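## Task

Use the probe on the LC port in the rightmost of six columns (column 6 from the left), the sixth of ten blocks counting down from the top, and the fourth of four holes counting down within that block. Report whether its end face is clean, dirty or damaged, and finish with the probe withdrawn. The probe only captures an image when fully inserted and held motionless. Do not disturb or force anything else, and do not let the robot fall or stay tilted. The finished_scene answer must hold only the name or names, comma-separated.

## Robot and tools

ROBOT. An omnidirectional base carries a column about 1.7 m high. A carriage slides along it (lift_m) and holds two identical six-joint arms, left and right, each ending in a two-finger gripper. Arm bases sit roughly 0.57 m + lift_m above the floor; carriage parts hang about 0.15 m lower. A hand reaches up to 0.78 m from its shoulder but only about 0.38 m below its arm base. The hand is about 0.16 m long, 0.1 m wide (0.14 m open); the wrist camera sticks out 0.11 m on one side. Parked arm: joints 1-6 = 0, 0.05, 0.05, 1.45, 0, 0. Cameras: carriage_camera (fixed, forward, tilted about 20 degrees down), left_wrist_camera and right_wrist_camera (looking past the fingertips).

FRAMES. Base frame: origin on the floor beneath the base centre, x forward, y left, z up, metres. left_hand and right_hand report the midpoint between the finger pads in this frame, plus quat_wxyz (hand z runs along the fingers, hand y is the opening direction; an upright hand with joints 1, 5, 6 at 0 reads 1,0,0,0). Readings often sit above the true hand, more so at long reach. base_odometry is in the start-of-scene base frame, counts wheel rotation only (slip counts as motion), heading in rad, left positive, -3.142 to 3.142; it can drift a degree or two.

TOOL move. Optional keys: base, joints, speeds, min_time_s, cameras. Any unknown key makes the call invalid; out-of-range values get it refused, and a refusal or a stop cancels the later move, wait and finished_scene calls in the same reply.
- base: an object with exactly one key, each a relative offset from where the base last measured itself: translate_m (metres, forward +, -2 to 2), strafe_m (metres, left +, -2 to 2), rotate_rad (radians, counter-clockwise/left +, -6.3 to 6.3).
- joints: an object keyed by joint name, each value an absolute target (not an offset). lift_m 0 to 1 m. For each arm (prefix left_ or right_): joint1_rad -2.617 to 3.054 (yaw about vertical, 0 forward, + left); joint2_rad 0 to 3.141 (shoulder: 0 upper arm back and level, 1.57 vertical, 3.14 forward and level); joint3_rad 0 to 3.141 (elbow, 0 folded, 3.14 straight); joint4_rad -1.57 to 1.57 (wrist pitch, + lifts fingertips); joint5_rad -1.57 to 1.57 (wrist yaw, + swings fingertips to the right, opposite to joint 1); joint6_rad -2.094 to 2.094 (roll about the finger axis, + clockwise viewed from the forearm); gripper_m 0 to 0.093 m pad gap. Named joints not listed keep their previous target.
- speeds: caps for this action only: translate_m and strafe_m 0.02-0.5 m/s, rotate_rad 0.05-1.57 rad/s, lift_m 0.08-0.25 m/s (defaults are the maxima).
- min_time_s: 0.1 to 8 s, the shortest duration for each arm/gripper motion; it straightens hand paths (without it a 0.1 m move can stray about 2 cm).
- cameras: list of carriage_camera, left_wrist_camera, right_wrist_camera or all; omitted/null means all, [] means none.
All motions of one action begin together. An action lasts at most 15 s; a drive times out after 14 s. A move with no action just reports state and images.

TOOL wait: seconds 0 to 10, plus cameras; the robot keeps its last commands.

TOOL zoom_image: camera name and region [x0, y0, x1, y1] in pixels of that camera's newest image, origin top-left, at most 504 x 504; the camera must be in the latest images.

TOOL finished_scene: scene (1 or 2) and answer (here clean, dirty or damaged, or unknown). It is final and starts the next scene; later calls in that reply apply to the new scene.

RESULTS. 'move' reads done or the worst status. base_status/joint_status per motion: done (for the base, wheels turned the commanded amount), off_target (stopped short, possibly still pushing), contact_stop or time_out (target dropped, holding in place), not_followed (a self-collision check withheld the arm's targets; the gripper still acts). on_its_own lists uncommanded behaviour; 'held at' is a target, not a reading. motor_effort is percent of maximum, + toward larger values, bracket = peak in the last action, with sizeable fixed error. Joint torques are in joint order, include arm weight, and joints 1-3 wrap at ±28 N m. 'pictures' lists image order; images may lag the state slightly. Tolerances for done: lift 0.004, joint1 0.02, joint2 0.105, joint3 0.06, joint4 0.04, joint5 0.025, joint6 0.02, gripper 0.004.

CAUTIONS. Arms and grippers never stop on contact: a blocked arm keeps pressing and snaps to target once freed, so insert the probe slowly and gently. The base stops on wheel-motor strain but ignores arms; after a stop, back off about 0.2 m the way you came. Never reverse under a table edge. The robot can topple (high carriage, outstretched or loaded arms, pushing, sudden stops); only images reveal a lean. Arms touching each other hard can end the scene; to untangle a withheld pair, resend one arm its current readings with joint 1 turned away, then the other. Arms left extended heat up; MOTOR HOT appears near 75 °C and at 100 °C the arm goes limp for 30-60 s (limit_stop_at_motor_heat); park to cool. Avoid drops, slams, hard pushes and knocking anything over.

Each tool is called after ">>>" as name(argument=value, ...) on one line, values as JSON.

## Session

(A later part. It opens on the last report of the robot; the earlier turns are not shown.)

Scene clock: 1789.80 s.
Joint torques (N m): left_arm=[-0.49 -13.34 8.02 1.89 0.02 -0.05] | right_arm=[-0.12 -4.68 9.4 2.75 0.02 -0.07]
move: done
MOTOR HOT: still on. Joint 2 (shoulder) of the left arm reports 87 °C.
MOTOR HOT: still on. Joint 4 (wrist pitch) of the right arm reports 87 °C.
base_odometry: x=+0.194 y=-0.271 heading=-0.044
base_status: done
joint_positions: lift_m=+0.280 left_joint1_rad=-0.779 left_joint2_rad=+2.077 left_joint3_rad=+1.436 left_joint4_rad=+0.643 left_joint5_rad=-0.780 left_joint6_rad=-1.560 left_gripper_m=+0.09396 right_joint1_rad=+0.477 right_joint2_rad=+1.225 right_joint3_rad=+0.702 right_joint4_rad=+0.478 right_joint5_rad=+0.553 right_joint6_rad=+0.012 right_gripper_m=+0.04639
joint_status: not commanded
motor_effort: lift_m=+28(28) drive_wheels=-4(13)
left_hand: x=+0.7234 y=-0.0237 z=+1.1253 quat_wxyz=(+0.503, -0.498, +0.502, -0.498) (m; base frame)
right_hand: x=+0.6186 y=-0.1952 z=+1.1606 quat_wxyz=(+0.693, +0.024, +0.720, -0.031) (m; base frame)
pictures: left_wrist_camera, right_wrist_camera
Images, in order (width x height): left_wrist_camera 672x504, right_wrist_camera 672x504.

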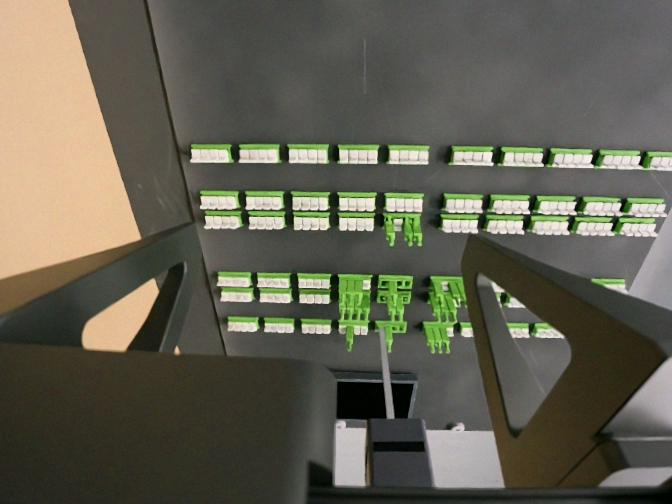

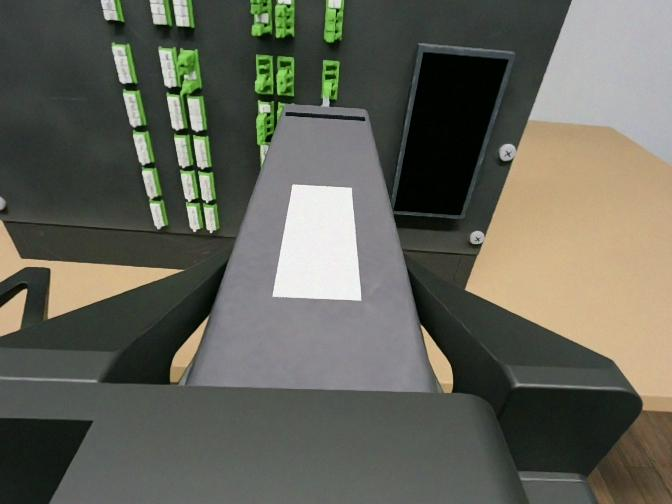

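>>> move(base={"rotate_rad": -0.0022}, speeds={"rotate_rad": 0.05}, cameras=["right_wrist_camera"])

>>> zoom_image(camera="right_wrist_camera", region=[306, 50, 346, 110])

>>> move(base={"translate_m": 0.001}, speeds={"translate_m": 0.02}, cameras=["right_wrist_camera"])

>>> zoom_image(camera="right_wrist_camera", region=[306, 50, 346, 110])

Scene clock: 1795.17 s.
Joint torques (N m): left_arm=[-0.31 -13.29 8.21 1.97 -0.07 0] | right_arm=[-0.17 -4.71 9.37 2.75 0.05 -0.07]
move: done
MOTOR HOT: still on. Joint 2 (shoulder) of the left arm reports 87 °C.
MOTOR HOT: still on. Joint 4 (wrist pitch) of the right arm reports 87 °C.
base_odometry: x=+0.194 y=-0.271 heading=-0.046
base_status: done
joint_positions: lift_m=+0.280 left_joint1_rad=-0.779 left_joint2_rad=+2.077 left_joint3_rad=+1.436 left_joint4_rad=+0.643 left_joint5_rad=-0.780 left_joint6_rad=-1.560 left_gripper_m=+0.09396 right_joint1_rad=+0.477 right_joint2_rad=+1.225 right_joint3_rad=+0.702 right_joint4_rad=+0.478 right_joint5_rad=+0.553 right_joint6_rad=+0.012 right_gripper_m=+0.04639
joint_status: not commanded
motor_effort: lift_m=+28(28) drive_wheels=-6(9)
left_hand: x=+0.7234 y=-0.0237 z=+1.1253 quat_wxyz=(+0.503, -0.498, +0.502, -0.498) (m; base frame)
right_hand: x=+0.6186 y=-0.1952 z=+1.1606 quat_wxyz=(+0.693, +0.024, +0.720, -0.031) (m; base frame)
pictures: right_wrist_camera
Images, in order (width x height): right_wrist_camera 672x504.

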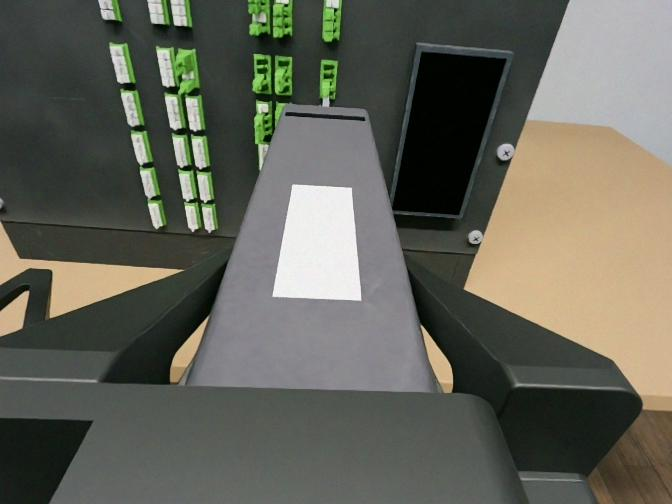

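Scaled by 8.400 from the camera's 672x504 image, which has a finer 960x720 frame.

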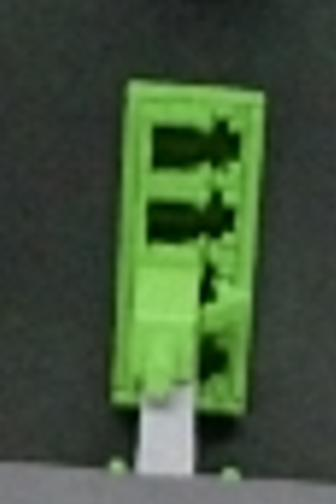

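Scene clock: 1795.63 s.
Joint torques (N m): left_arm=[-0.25 -13.55 8.09 1.88 -0.05 0.02] | right_arm=[-0.14 -4.81 9.4 2.73 0.03 -0.07]
move: done
MOTOR HOT: still on. Joint 2 (shoulder) of the left arm reports 87 °C.
MOTOR HOT: still on. Joint 4 (wrist pitch) of the right arm reports 87 °C.
base_odometry: x=+0.195 y=-0.271 heading=-0.045
base_status: done
joint_positions: lift_m=+0.280 left_joint1_rad=-0.779 left_joint2_rad=+2.077 left_joint3_rad=+1.436 left_joint4_rad=+0.643 left_joint5_rad=-0.780 left_joint6_rad=-1.560 left_gripper_m=+0.09396 right_joint1_rad=+0.477 right_joint2_rad=+1.225 right_joint3_rad=+0.702 right_joint4_rad=+0.477 right_joint5_rad=+0.553 right_joint6_rad=+0.012 right_gripper_m=+0.04639
joint_status: not commanded
motor_effort: lift_m=+28(28) drive_wheels=-4(15)
left_hand: x=+0.7234 y=-0.0237 z=+1.1254 quat_wxyz=(+0.503, -0.498, +0.502, -0.498) (m; base frame)
right_hand: x=+0.6186 y=-0.1952 z=+1.1605 quat_wxyz=(+0.693, +0.023, +0.720, -0.031) (m; base frame)
pictures: right_wrist_camera
Images, in order (width x height): right_wrist_camera 672x504.

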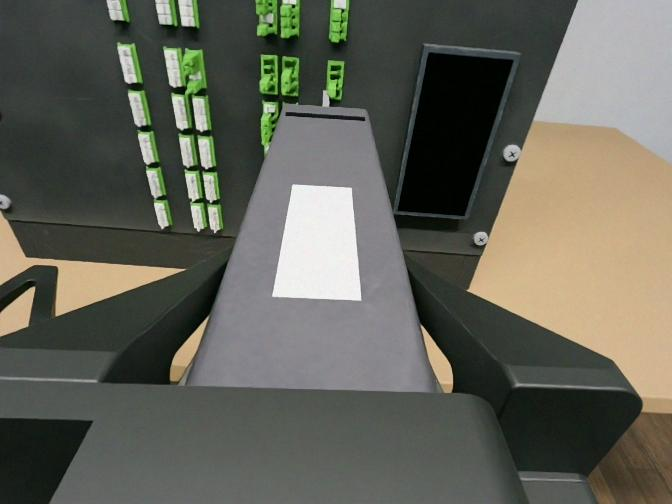

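Scaled by 8.400 from the camera's 672x504 image, which has a finer 960x720 frame.

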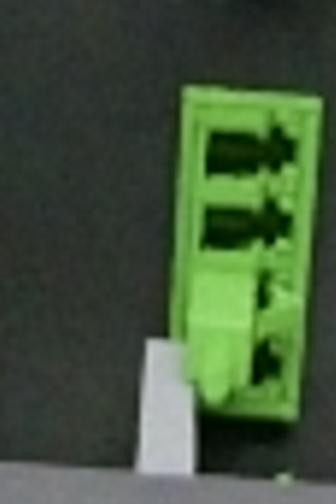

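>>> move(cameras=["left_wrist_camera","right_wrist_camera"])

Scene clock: 1810.00 s.
Joint torques (N m): left_arm=[-0.42 -13.16 8.18 1.94 -0.03 0.01] | right_arm=[-0.2 -4.71 9.39 2.76 0.01 -0.07]
MOTOR HOT: still on. Joint 2 (shoulder) of the left arm reports 88 °C.
MOTOR HOT: still on. Joint 4 (wrist pitch) of the right arm reports 87 °C.
base_odometry: x=+0.195 y=-0.271 heading=-0.045
base_status: done
joint_positions: lift_m=+0.280 left_joint1_rad=-0.779 left_joint2_rad=+2.077 left_joint3_rad=+1.436 left_joint4_rad=+0.643 left_joint5_rad=-0.780 left_joint6_rad=-1.560 left_gripper_m=+0.09396 right_joint1_rad=+0.477 right_joint2_rad=+1.225 right_joint3_rad=+0.702 right_joint4_rad=+0.477 right_joint5_rad=+0.553 right_joint6_rad=+0.012 right_gripper_m=+0.04639
joint_status: not commanded
motor_effort: lift_m=+28(28) drive_wheels=-3(15)
left_hand: x=+0.7234 y=-0.0237 z=+1.1254 quat_wxyz=(+0.503, -0.498, +0.502, -0.498) (m; base frame)
right_hand: x=+0.6186 y=-0.1952 z=+1.1605 quat_wxyz=(+0.693, +0.023, +0.720, -0.031) (m; base frame)
pictures: left_wrist_camera, right_wrist_camera
Images, in order (width x height): left_wrist_camera 672x504, right_wrist_camera 672x504.

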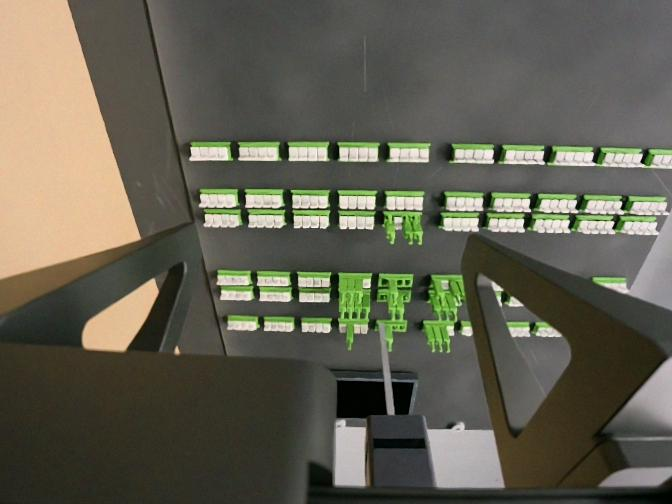

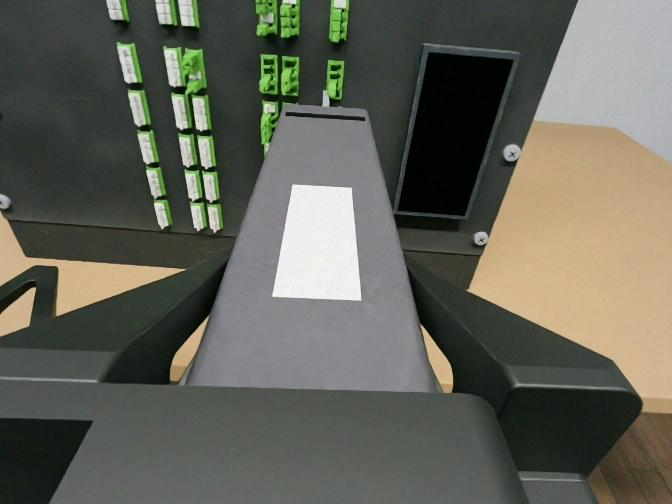

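>>> zoom_image(camera="right_wrist_camera", region=[306, 50, 346, 110])

>>> zoom_image(camera="left_wrist_camera", region=[366, 305, 406, 345])

Scaled by 8.400 from the camera's 672x504 image, which has a finer 960x720 frame.

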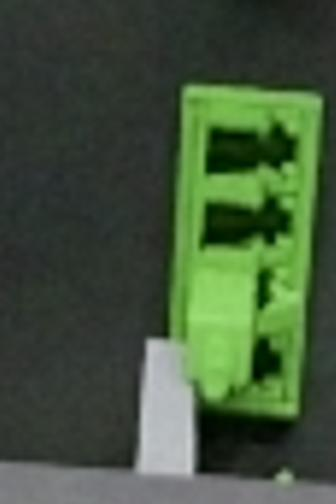

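Scaled by 12.600 from the camera's 672x504 image, which has a finer 960x720 frame.

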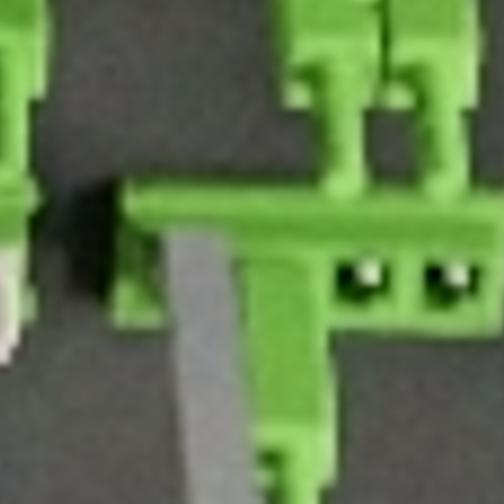

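>>> move(base={"translate_m": -0.004}, speeds={"translate_m": 0.03}, cameras=["left_wrist_camera","right_wrist_camera"])

>>> move(joints={"right_joint1_rad": 0.468}, cameras=["left_wrist_camera","right_wrist_camera"])

>>> zoom_image(camera="right_wrist_camera", region=[306, 50, 346, 110])

>>> zoom_image(camera="left_wrist_camera", region=[366, 305, 406, 345])

Scene clock: 1821.30 s.
Joint torques (N m): left_arm=[-0.1 -13.37 8.38 1.95 -0.07 -0.01] | right_arm=[-0.03 -4.88 9.33 2.75 0.04 -0.07]
move: done
MOTOR HOT: still on. Joint 2 (shoulder) of the left arm reports 88 °C.
MOTOR HOT: still on. Joint 4 (wrist pitch) of the right arm reports 87 °C.
base_odometry: x=+0.191 y=-0.270 heading=-0.045
base_status: done
joint_positions: lift_m=+0.280 left_joint1_rad=-0.780 left_joint2_rad=+2.077 left_joint3_rad=+1.436 left_joint4_rad=+0.643 left_joint5_rad=-0.779 left_joint6_rad=-1.560 left_gripper_m=+0.09396 right_joint1_rad=+0.477 right_joint2_rad=+1.225 right_joint3_rad=+0.702 right_joint4_rad=+0.477 right_joint5_rad=+0.552 right_joint6_rad=+0.012 right_gripper_m=+0.04639
joint_status: not commanded
motor_effort: lift_m=+28(28) drive_wheels=+4(15)
left_hand: x=+0.7229 y=-0.0245 z=+1.1254 quat_wxyz=(+0.502, -0.497, +0.502, -0.498) (m; base frame)
right_hand: x=+0.6186 y=-0.1951 z=+1.1605 quat_wxyz=(+0.693, +0.023, +0.720, -0.030) (m; base frame)
pictures: left_wrist_camera, right_wrist_camera
Images, in order (width x height): left_wrist_camera 672x504, right_wrist_camera 672x504.

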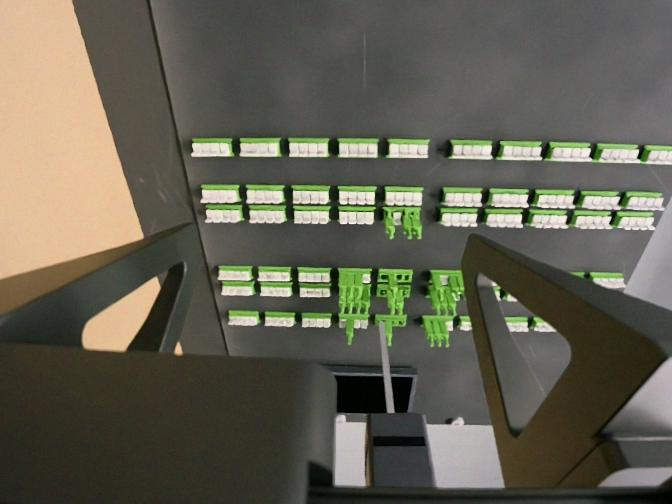

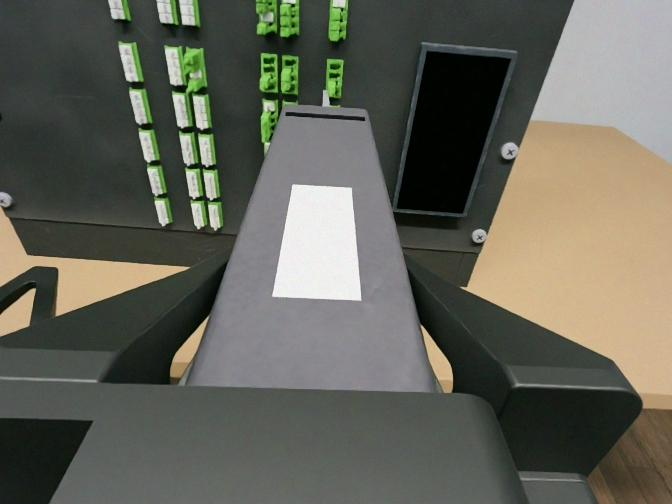

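Scene clock: 1821.63 s.
Joint torques (N m): left_arm=[-0.18 -13.37 8.29 1.93 -0.06 -0.05] | right_arm=[-0.7 -4.79 9.4 2.77 0.01 -0.06]
move: done
MOTOR HOT: still on. Joint 2 (shoulder) of the left arm reports 88 °C.
MOTOR HOT: still on. Joint 4 (wrist pitch) of the right arm reports 87 °C.
base_odometry: x=+0.191 y=-0.270 heading=-0.045
base_status: not commanded
joint_positions: lift_m=+0.280 left_joint1_rad=-0.780 left_joint2_rad=+2.077 left_joint3_rad=+1.436 left_joint4_rad=+0.643 left_joint5_rad=-0.779 left_joint6_rad=-1.560 left_gripper_m=+0.09396 right_joint1_rad=+0.477 right_joint2_rad=+1.225 right_joint3_rad=+0.702 right_joint4_rad=+0.477 right_joint5_rad=+0.552 right_joint6_rad=+0.012 right_gripper_m=+0.04639
joint_status: all done
motor_effort: lift_m=+28(28) drive_wheels=-4(8)
left_hand: x=+0.7229 y=-0.0245 z=+1.1254 quat_wxyz=(+0.502, -0.497, +0.502, -0.498) (m; base frame)
right_hand: x=+0.6186 y=-0.1951 z=+1.1605 quat_wxyz=(+0.693, +0.023, +0.720, -0.030) (m; base frame)
pictures: left_wrist_camera, right_wrist_camera
Images, in order (width x height): left_wrist_camera 672x504, right_wrist_camera 672x504.

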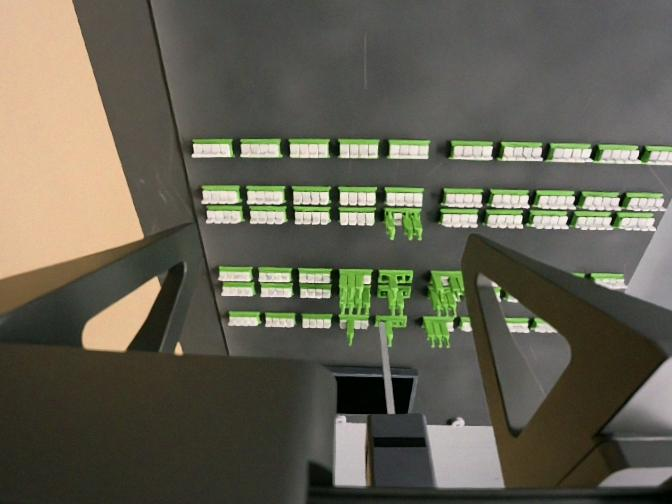

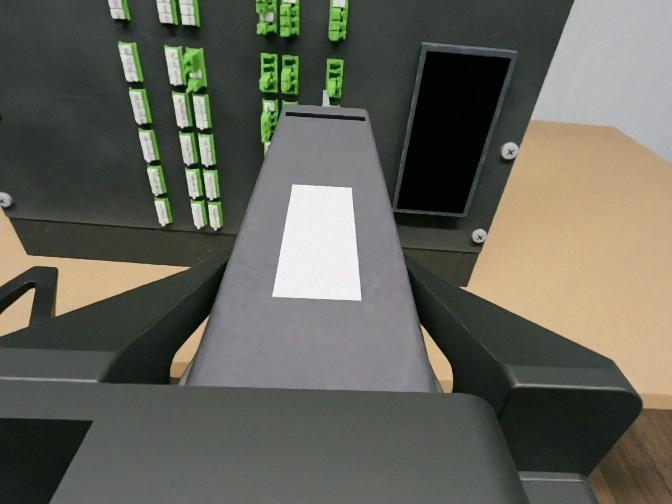

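Scaled by 8.400 from the camera's 672x504 image, which has a finer 960x720 frame.

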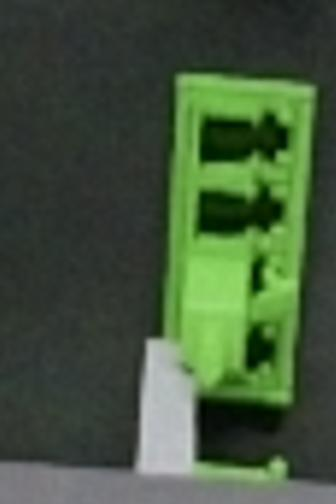

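Scaled by 12.600 from the camera's 672x504 image, which has a finer 960x720 frame.

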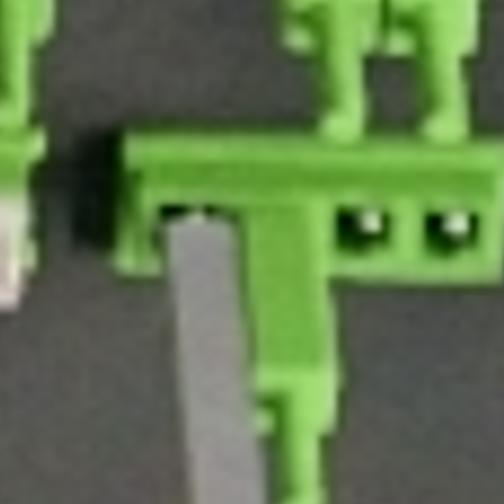

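>>> move(base={"translate_m": 0.002}, speeds={"translate_m": 0.03}, cameras=["left_wrist_camera","right_wrist_camera"])

>>> zoom_image(camera="right_wrist_camera", region=[306, 50, 346, 110])

>>> zoom_image(camera="left_wrist_camera", region=[366, 305, 406, 345])

Scene clock: 1829.27 s.
Joint torques (N m): left_arm=[-0.12 -13.37 7.95 1.98 -0.04 -0.06] | right_arm=[-0.77 -4.68 9.36 2.74 0.01 -0.06]
move: done
MOTOR HOT: still on. Joint 2 (shoulder) of the left arm reports 88 °C.
MOTOR HOT: still on. Joint 4 (wrist pitch) of the right arm reports 87 °C.
base_odometry: x=+0.193 y=-0.271 heading=-0.044
base_status: done
joint_positions: lift_m=+0.280 left_joint1_rad=-0.780 left_joint2_rad=+2.077 left_joint3_rad=+1.436 left_joint4_rad=+0.643 left_joint5_rad=-0.779 left_joint6_rad=-1.560 left_gripper_m=+0.09396 right_joint1_rad=+0.477 right_joint2_rad=+1.225 right_joint3_rad=+0.702 right_joint4_rad=+0.477 right_joint5_rad=+0.552 right_joint6_rad=+0.012 right_gripper_m=+0.04639
joint_status: not commanded
motor_effort: lift_m=+28(28) drive_wheels=-1(16)
left_hand: x=+0.7229 y=-0.0245 z=+1.1254 quat_wxyz=(+0.502, -0.497, +0.502, -0.498) (m; base frame)
right_hand: x=+0.6186 y=-0.1951 z=+1.1605 quat_wxyz=(+0.693, +0.023, +0.720, -0.030) (m; base frame)
pictures: left_wrist_camera, right_wrist_camera
Images, in order (width x height): left_wrist_camera 672x504, right_wrist_camera 672x504.

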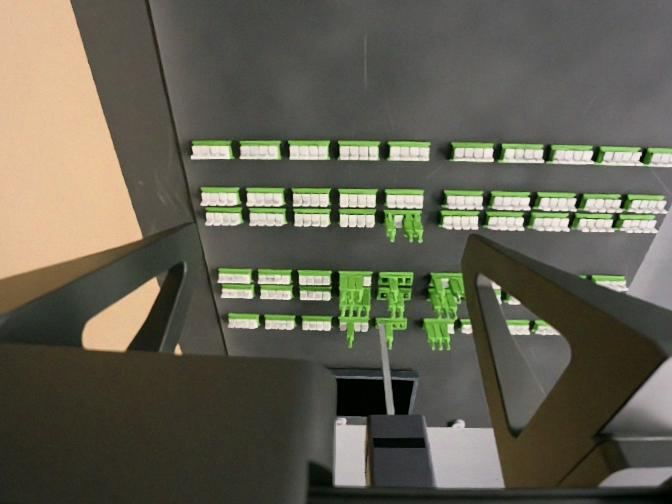

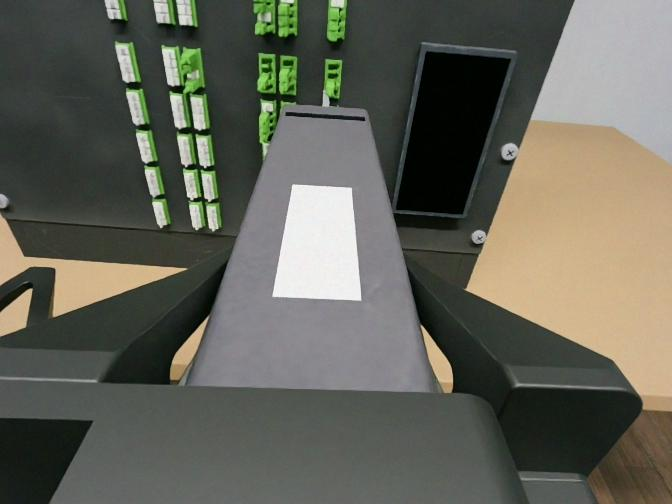

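Scaled by 8.400 from the camera's 672x504 image, which has a finer 960x720 frame.

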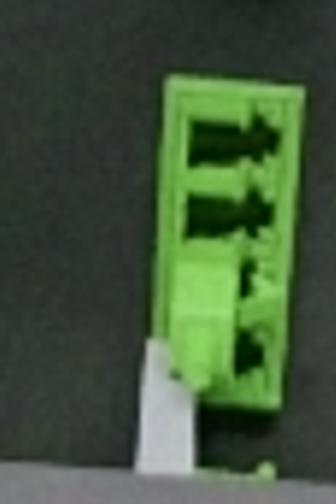

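Scaled by 12.600 from the camera's 672x504 image, which has a finer 960x720 frame.

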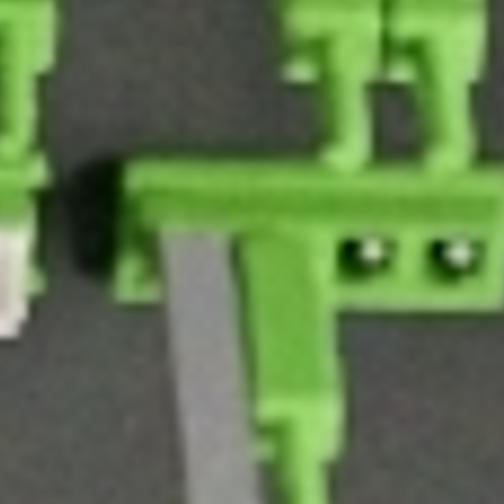

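>>> move(base={"rotate_rad": -0.0035}, speeds={"rotate_rad": 0.05}, cameras=["left_wrist_camera","right_wrist_camera"])

>>> zoom_image(camera="right_wrist_camera", region=[306, 50, 346, 110])

>>> zoom_image(camera="left_wrist_camera", region=[366, 305, 406, 345])

Scene clock: 1842.93 s.
Joint torques (N m): left_arm=[-0.17 -12.96 8.34 1.95 0.01 -0.02] | right_arm=[-0.7 -4.74 9.35 2.75 0 -0.06]
move: done
MOTOR HOT: still on. Joint 2 (shoulder) of the left arm reports 88 °C.
MOTOR HOT: still on. Joint 4 (wrist pitch) of the right arm reports 87 °C.
base_odometry: x=+0.193 y=-0.270 heading=-0.047
base_status: done
joint_positions: lift_m=+0.280 left_joint1_rad=-0.780 left_joint2_rad=+2.077 left_joint3_rad=+1.436 left_joint4_rad=+0.643 left_joint5_rad=-0.779 left_joint6_rad=-1.560 left_gripper_m=+0.09396 right_joint1_rad=+0.477 right_joint2_rad=+1.225 right_joint3_rad=+0.702 right_joint4_rad=+0.478 right_joint5_rad=+0.552 right_joint6_rad=+0.012 right_gripper_m=+0.04639
joint_status: not commanded
motor_effort: lift_m=+28(28) drive_wheels=-7(11)
left_hand: x=+0.7229 y=-0.0245 z=+1.1254 quat_wxyz=(+0.502, -0.497, +0.502, -0.498) (m; base frame)
right_hand: x=+0.6186 y=-0.1951 z=+1.1606 quat_wxyz=(+0.693, +0.023, +0.720, -0.030) (m; base frame)
pictures: left_wrist_camera, right_wrist_camera
Images, in order (width x height): left_wrist_camera 672x504, right_wrist_camera 672x504.

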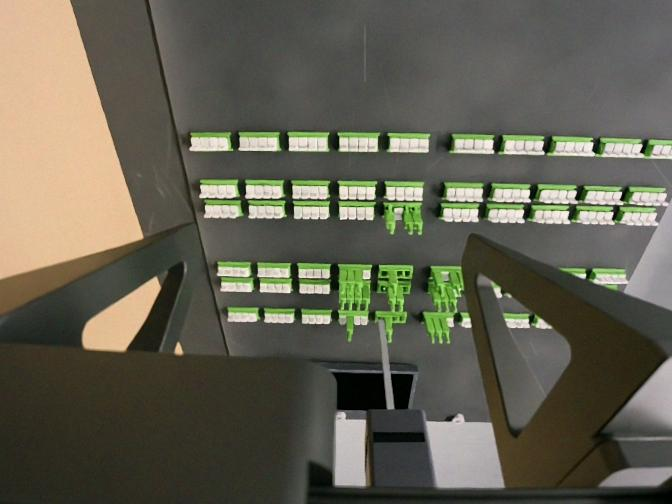

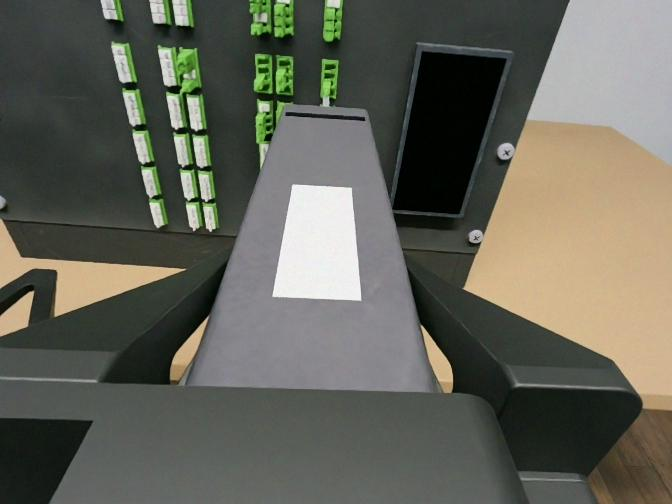

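Scaled by 8.400 from the camera's 672x504 image, which has a finer 960x720 frame.

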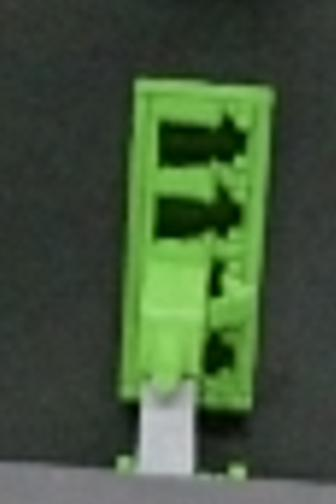

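Scaled by 12.600 from the camera's 672x504 image, which has a finer 960x720 frame.

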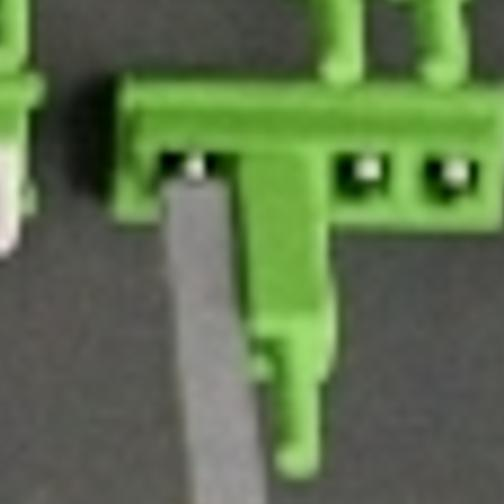

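>>> move(base={"translate_m": 0.005}, speeds={"translate_m": 0.03}, cameras=["left_wrist_camera","right_wrist_camera"])

>>> zoom_image(camera="right_wrist_camera", region=[306, 50, 346, 110])

>>> zoom_image(camera="left_wrist_camera", region=[366, 305, 406, 345])

Scene clock: 1847.97 s.
Joint torques (N m): left_arm=[-0.2 -13.23 8.09 1.98 -0.08 -0.03] | right_arm=[-1.01 -4.33 9.36 2.82 -0.03 -0.05]
move: done
MOTOR HOT: still on. Joint 2 (shoulder) of the left arm reports 88 °C.
MOTOR HOT: still on. Joint 4 (wrist pitch) of the right arm reports 87 °C.
base_odometry: x=+0.198 y=-0.271 heading=-0.046
base_status: done
joint_positions: lift_m=+0.280 left_joint1_rad=-0.779 left_joint2_rad=+2.077 left_joint3_rad=+1.436 left_joint4_rad=+0.643 left_joint5_rad=-0.779 left_joint6_rad=-1.560 left_gripper_m=+0.09396 right_joint1_rad=+0.479 right_joint2_rad=+1.220 right_joint3_rad=+0.702 right_joint4_rad=+0.469 right_joint5_rad=+0.558 right_joint6_rad=+0.012 right_gripper_m=+0.04639
joint_status: not commanded
motor_effort: lift_m=+28(28) drive_wheels=+8(18)
left_hand: x=+0.7231 y=-0.0241 z=+1.1253 quat_wxyz=(+0.503, -0.497, +0.502, -0.498) (m; base frame)
right_hand: x=+0.6174 y=-0.1954 z=+1.1606 quat_wxyz=(+0.692, +0.024, +0.721, -0.032) (m; base frame)
pictures: left_wrist_camera, right_wrist_camera
Images, in order (width x height): left_wrist_camera 672x504, right_wrist_camera 672x504.

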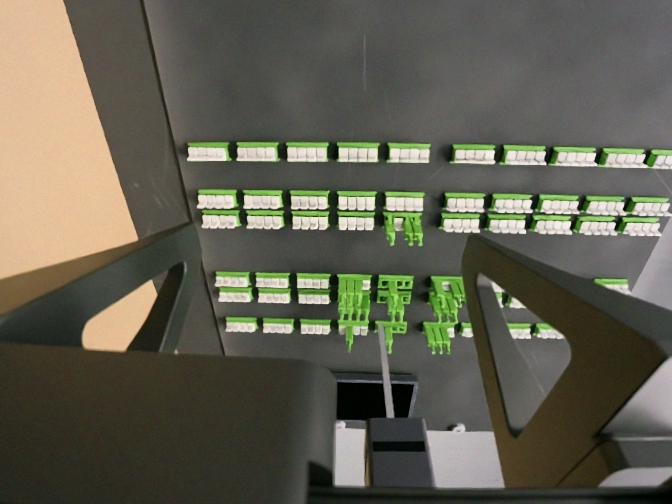

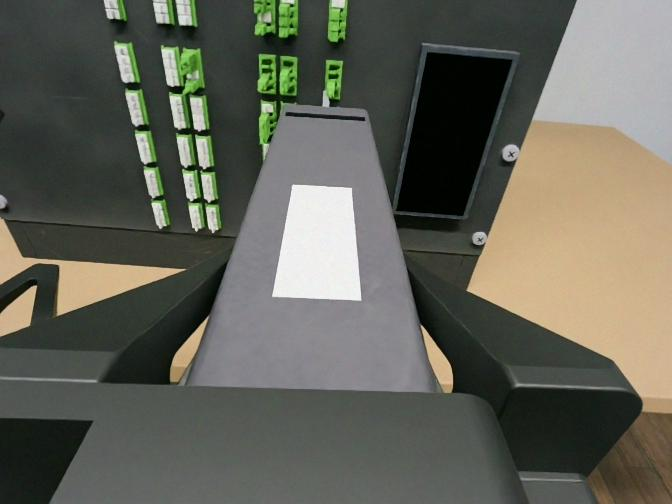

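Scaled by 8.400 from the camera's 672x504 image, which has a finer 960x720 frame.

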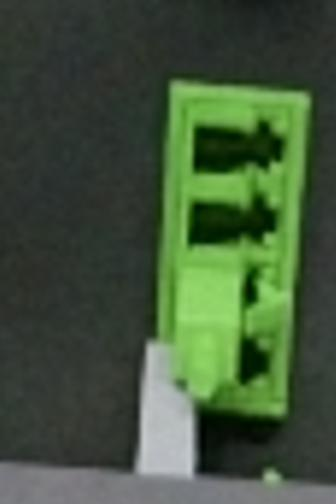

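Scaled by 12.600 from the camera's 672x504 image, which has a finer 960x720 frame.

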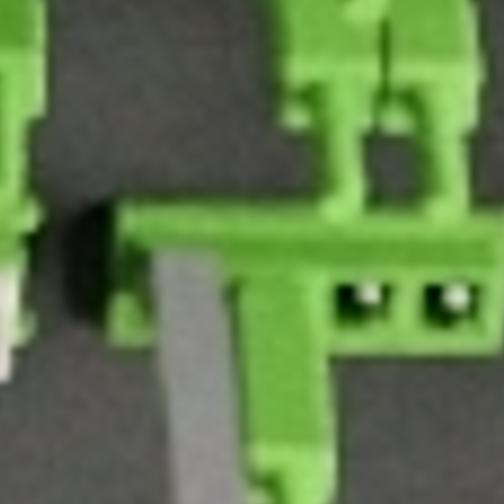

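>>> move(base={"rotate_rad": -0.0025}, speeds={"rotate_rad": 0.05}, cameras=["left_wrist_camera","right_wrist_camera"])

>>> zoom_image(camera="right_wrist_camera", region=[306, 50, 346, 110])

>>> zoom_image(camera="left_wrist_camera", region=[366, 305, 406, 345])

Scene clock: 1862.20 s.
Joint torques (N m): left_arm=[-0.4 -13.39 8.18 1.83 -0.06 -0.02] | right_arm=[-0.96 -4.29 9.29 2.84 0.01 -0.05]
move: done
MOTOR HOT: still on. Joint 2 (shoulder) of the left arm reports 88 °C.
MOTOR HOT: still on. Joint 4 (wrist pitch) of the right arm reports 88 °C.
base_odometry: x=+0.198 y=-0.271 heading=-0.048
base_status: done
joint_positions: lift_m=+0.280 left_joint1_rad=-0.779 left_joint2_rad=+2.077 left_joint3_rad=+1.436 left_joint4_rad=+0.643 left_joint5_rad=-0.779 left_joint6_rad=-1.560 left_gripper_m=+0.09396 right_joint1_rad=+0.479 right_joint2_rad=+1.220 right_joint3_rad=+0.702 right_joint4_rad=+0.469 right_joint5_rad=+0.557 right_joint6_rad=+0.012 right_gripper_m=+0.04639
joint_status: not commanded
motor_effort: lift_m=+28(28) drive_wheels=+10(10)
left_hand: x=+0.7231 y=-0.0241 z=+1.1253 quat_wxyz=(+0.503, -0.497, +0.502, -0.498) (m; base frame)
right_hand: x=+0.6174 y=-0.1953 z=+1.1606 quat_wxyz=(+0.692, +0.023, +0.721, -0.032) (m; base frame)
pictures: left_wrist_camera, right_wrist_camera
Images, in order (width x height): left_wrist_camera 672x504, right_wrist_camera 672x504.

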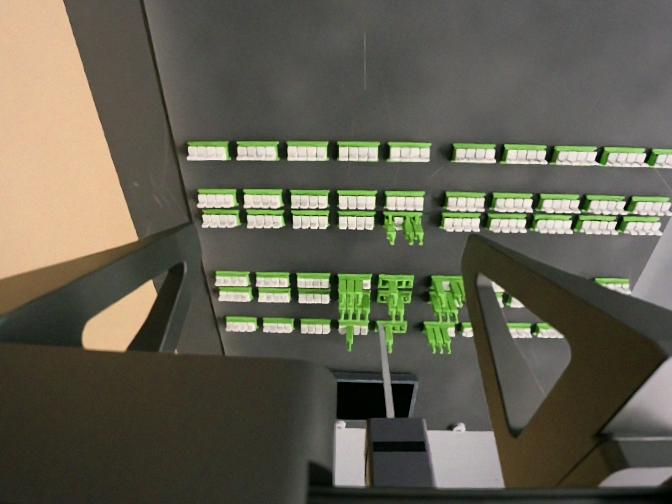

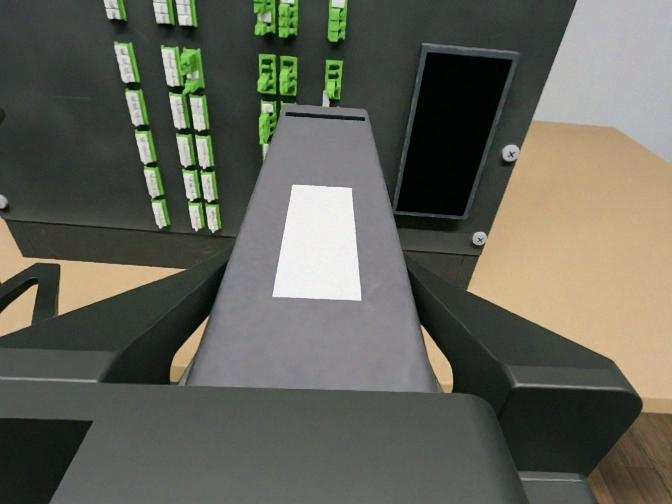

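Scaled by 8.400 from the camera's 672x504 image, which has a finer 960x720 frame.

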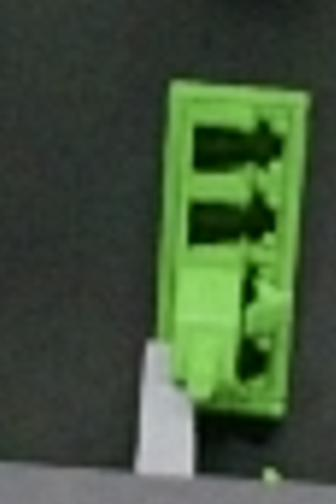

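Scaled by 12.600 from the camera's 672x504 image, which has a finer 960x720 frame.

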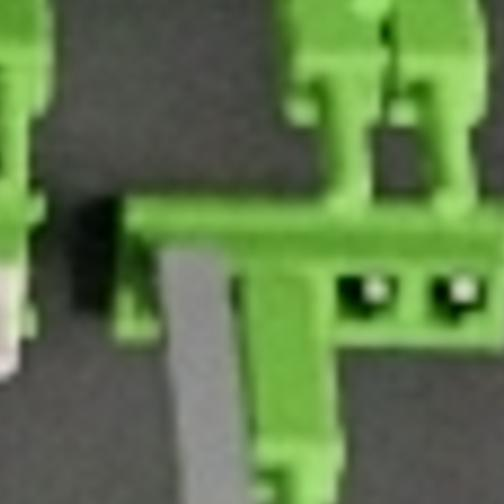

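>>> move(base={"rotate_rad": -0.004}, speeds={"rotate_rad": 0.05}, cameras=["left_wrist_camera","right_wrist_camera"])

>>> zoom_image(camera="right_wrist_camera", region=[306, 50, 346, 110])

>>> zoom_image(camera="left_wrist_camera", region=[366, 305, 406, 345])

Scene clock: 1865.63 s.
Joint torques (N m): left_arm=[-0.47 -13.33 7.94 1.98 -0.12 0.01] | right_arm=[-0.69 -4.36 9.36 2.83 -0.04 -0.08]
move: done
MOTOR HOT: still on. Joint 2 (shoulder) of the left arm reports 88 °C.
MOTOR HOT: still on. Joint 4 (wrist pitch) of the right arm reports 88 °C.
base_odometry: x=+0.198 y=-0.271 heading=-0.050
base_status: done
joint_positions: lift_m=+0.280 left_joint1_rad=-0.779 left_joint2_rad=+2.077 left_joint3_rad=+1.436 left_joint4_rad=+0.643 left_joint5_rad=-0.779 left_joint6_rad=-1.560 left_gripper_m=+0.09396 right_joint1_rad=+0.476 right_joint2_rad=+1.220 right_joint3_rad=+0.702 right_joint4_rad=+0.470 right_joint5_rad=+0.555 right_joint6_rad=+0.012 right_gripper_m=+0.04639
joint_status: not commanded
motor_effort: lift_m=+28(28) drive_wheels=-12(16)
left_hand: x=+0.7231 y=-0.0241 z=+1.1254 quat_wxyz=(+0.503, -0.497, +0.502, -0.498) (m; base frame)
right_hand: x=+0.6178 y=-0.1962 z=+1.1609 quat_wxyz=(+0.692, +0.024, +0.721, -0.032) (m; base frame)
pictures: left_wrist_camera, right_wrist_camera
Images, in order (width x height): left_wrist_camera 672x504, right_wrist_camera 672x504.

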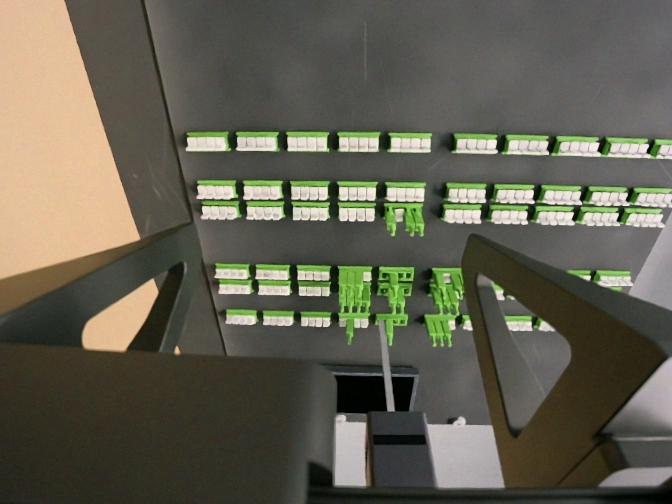

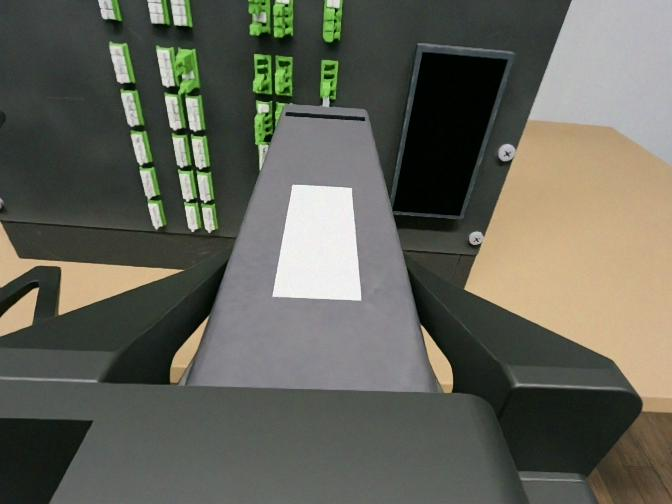

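Scaled by 8.400 from the camera's 672x504 image, which has a finer 960x720 frame.

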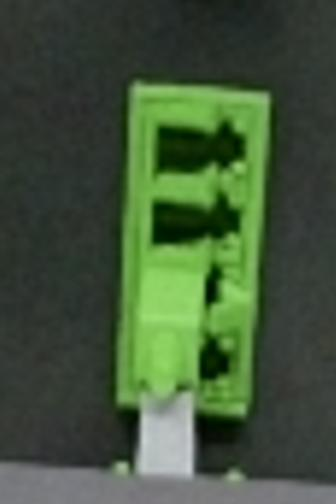

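Scaled by 12.600 from the camera's 672x504 image, which has a finer 960x720 frame.

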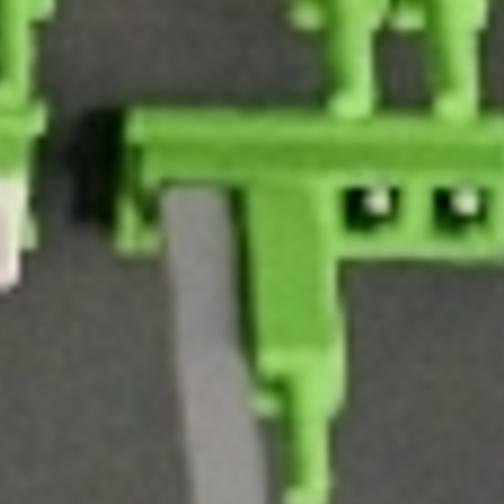

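>>> move(base={"translate_m": 0.003}, speeds={"translate_m": 0.02}, cameras=["left_wrist_camera","right_wrist_camera"])

>>> zoom_image(camera="right_wrist_camera", region=[306, 50, 346, 110])

>>> zoom_image(camera="left_wrist_camera", region=[366, 305, 406, 345])

Scene clock: 1870.80 s.
Joint torques (N m): left_arm=[-0.32 -12.96 8.13 1.96 -0.05 -0.06] | right_arm=[-0.66 -4.34 9.33 2.84 0 -0.07]
move: done
MOTOR HOT: still on. Joint 2 (shoulder) of the left arm reports 88 °C.
MOTOR HOT: still on. Joint 4 (wrist pitch) of the right arm reports 88 °C.
base_odometry: x=+0.201 y=-0.271 heading=-0.050
base_status: done
joint_positions: lift_m=+0.280 left_joint1_rad=-0.779 left_joint2_rad=+2.077 left_joint3_rad=+1.436 left_joint4_rad=+0.643 left_joint5_rad=-0.780 left_joint6_rad=-1.560 left_gripper_m=+0.09396 right_joint1_rad=+0.476 right_joint2_rad=+1.220 right_joint3_rad=+0.702 right_joint4_rad=+0.470 right_joint5_rad=+0.554 right_joint6_rad=+0.012 right_gripper_m=+0.04639
joint_status: not commanded
motor_effort: lift_m=+28(28) drive_wheels=-4(19)
left_hand: x=+0.7234 y=-0.0236 z=+1.1253 quat_wxyz=(+0.503, -0.498, +0.502, -0.497) (m; base frame)
right_hand: x=+0.6178 y=-0.1960 z=+1.1609 quat_wxyz=(+0.692, +0.024, +0.721, -0.032) (m; base frame)
pictures: left_wrist_camera, right_wrist_camera
Images, in order (width x height): left_wrist_camera 672x504, right_wrist_camera 672x504.

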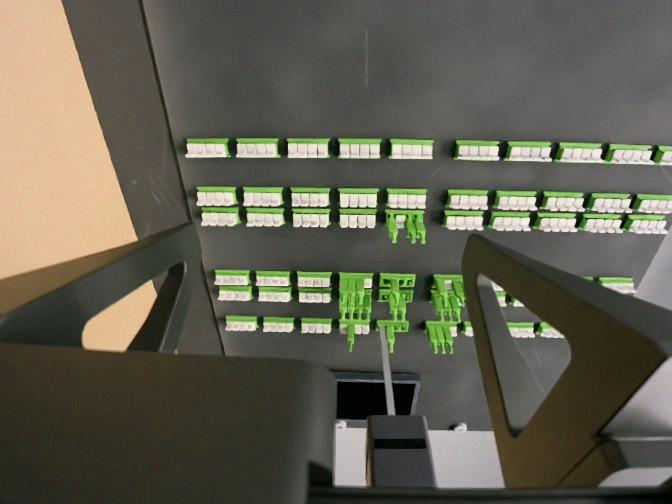

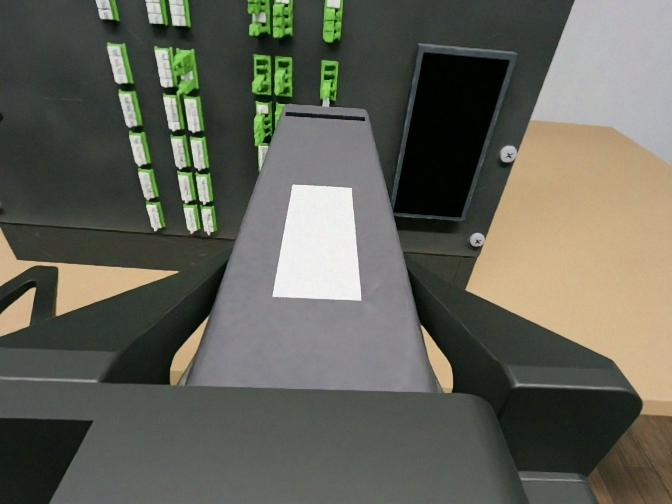

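Scaled by 8.400 from the camera's 672x504 image, which has a finer 960x720 frame.

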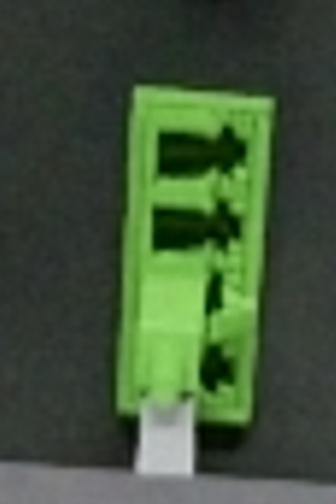

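Scaled by 12.600 from the camera's 672x504 image, which has a finer 960x720 frame.

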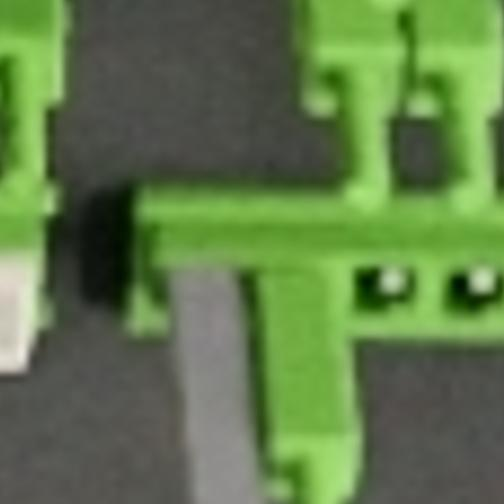

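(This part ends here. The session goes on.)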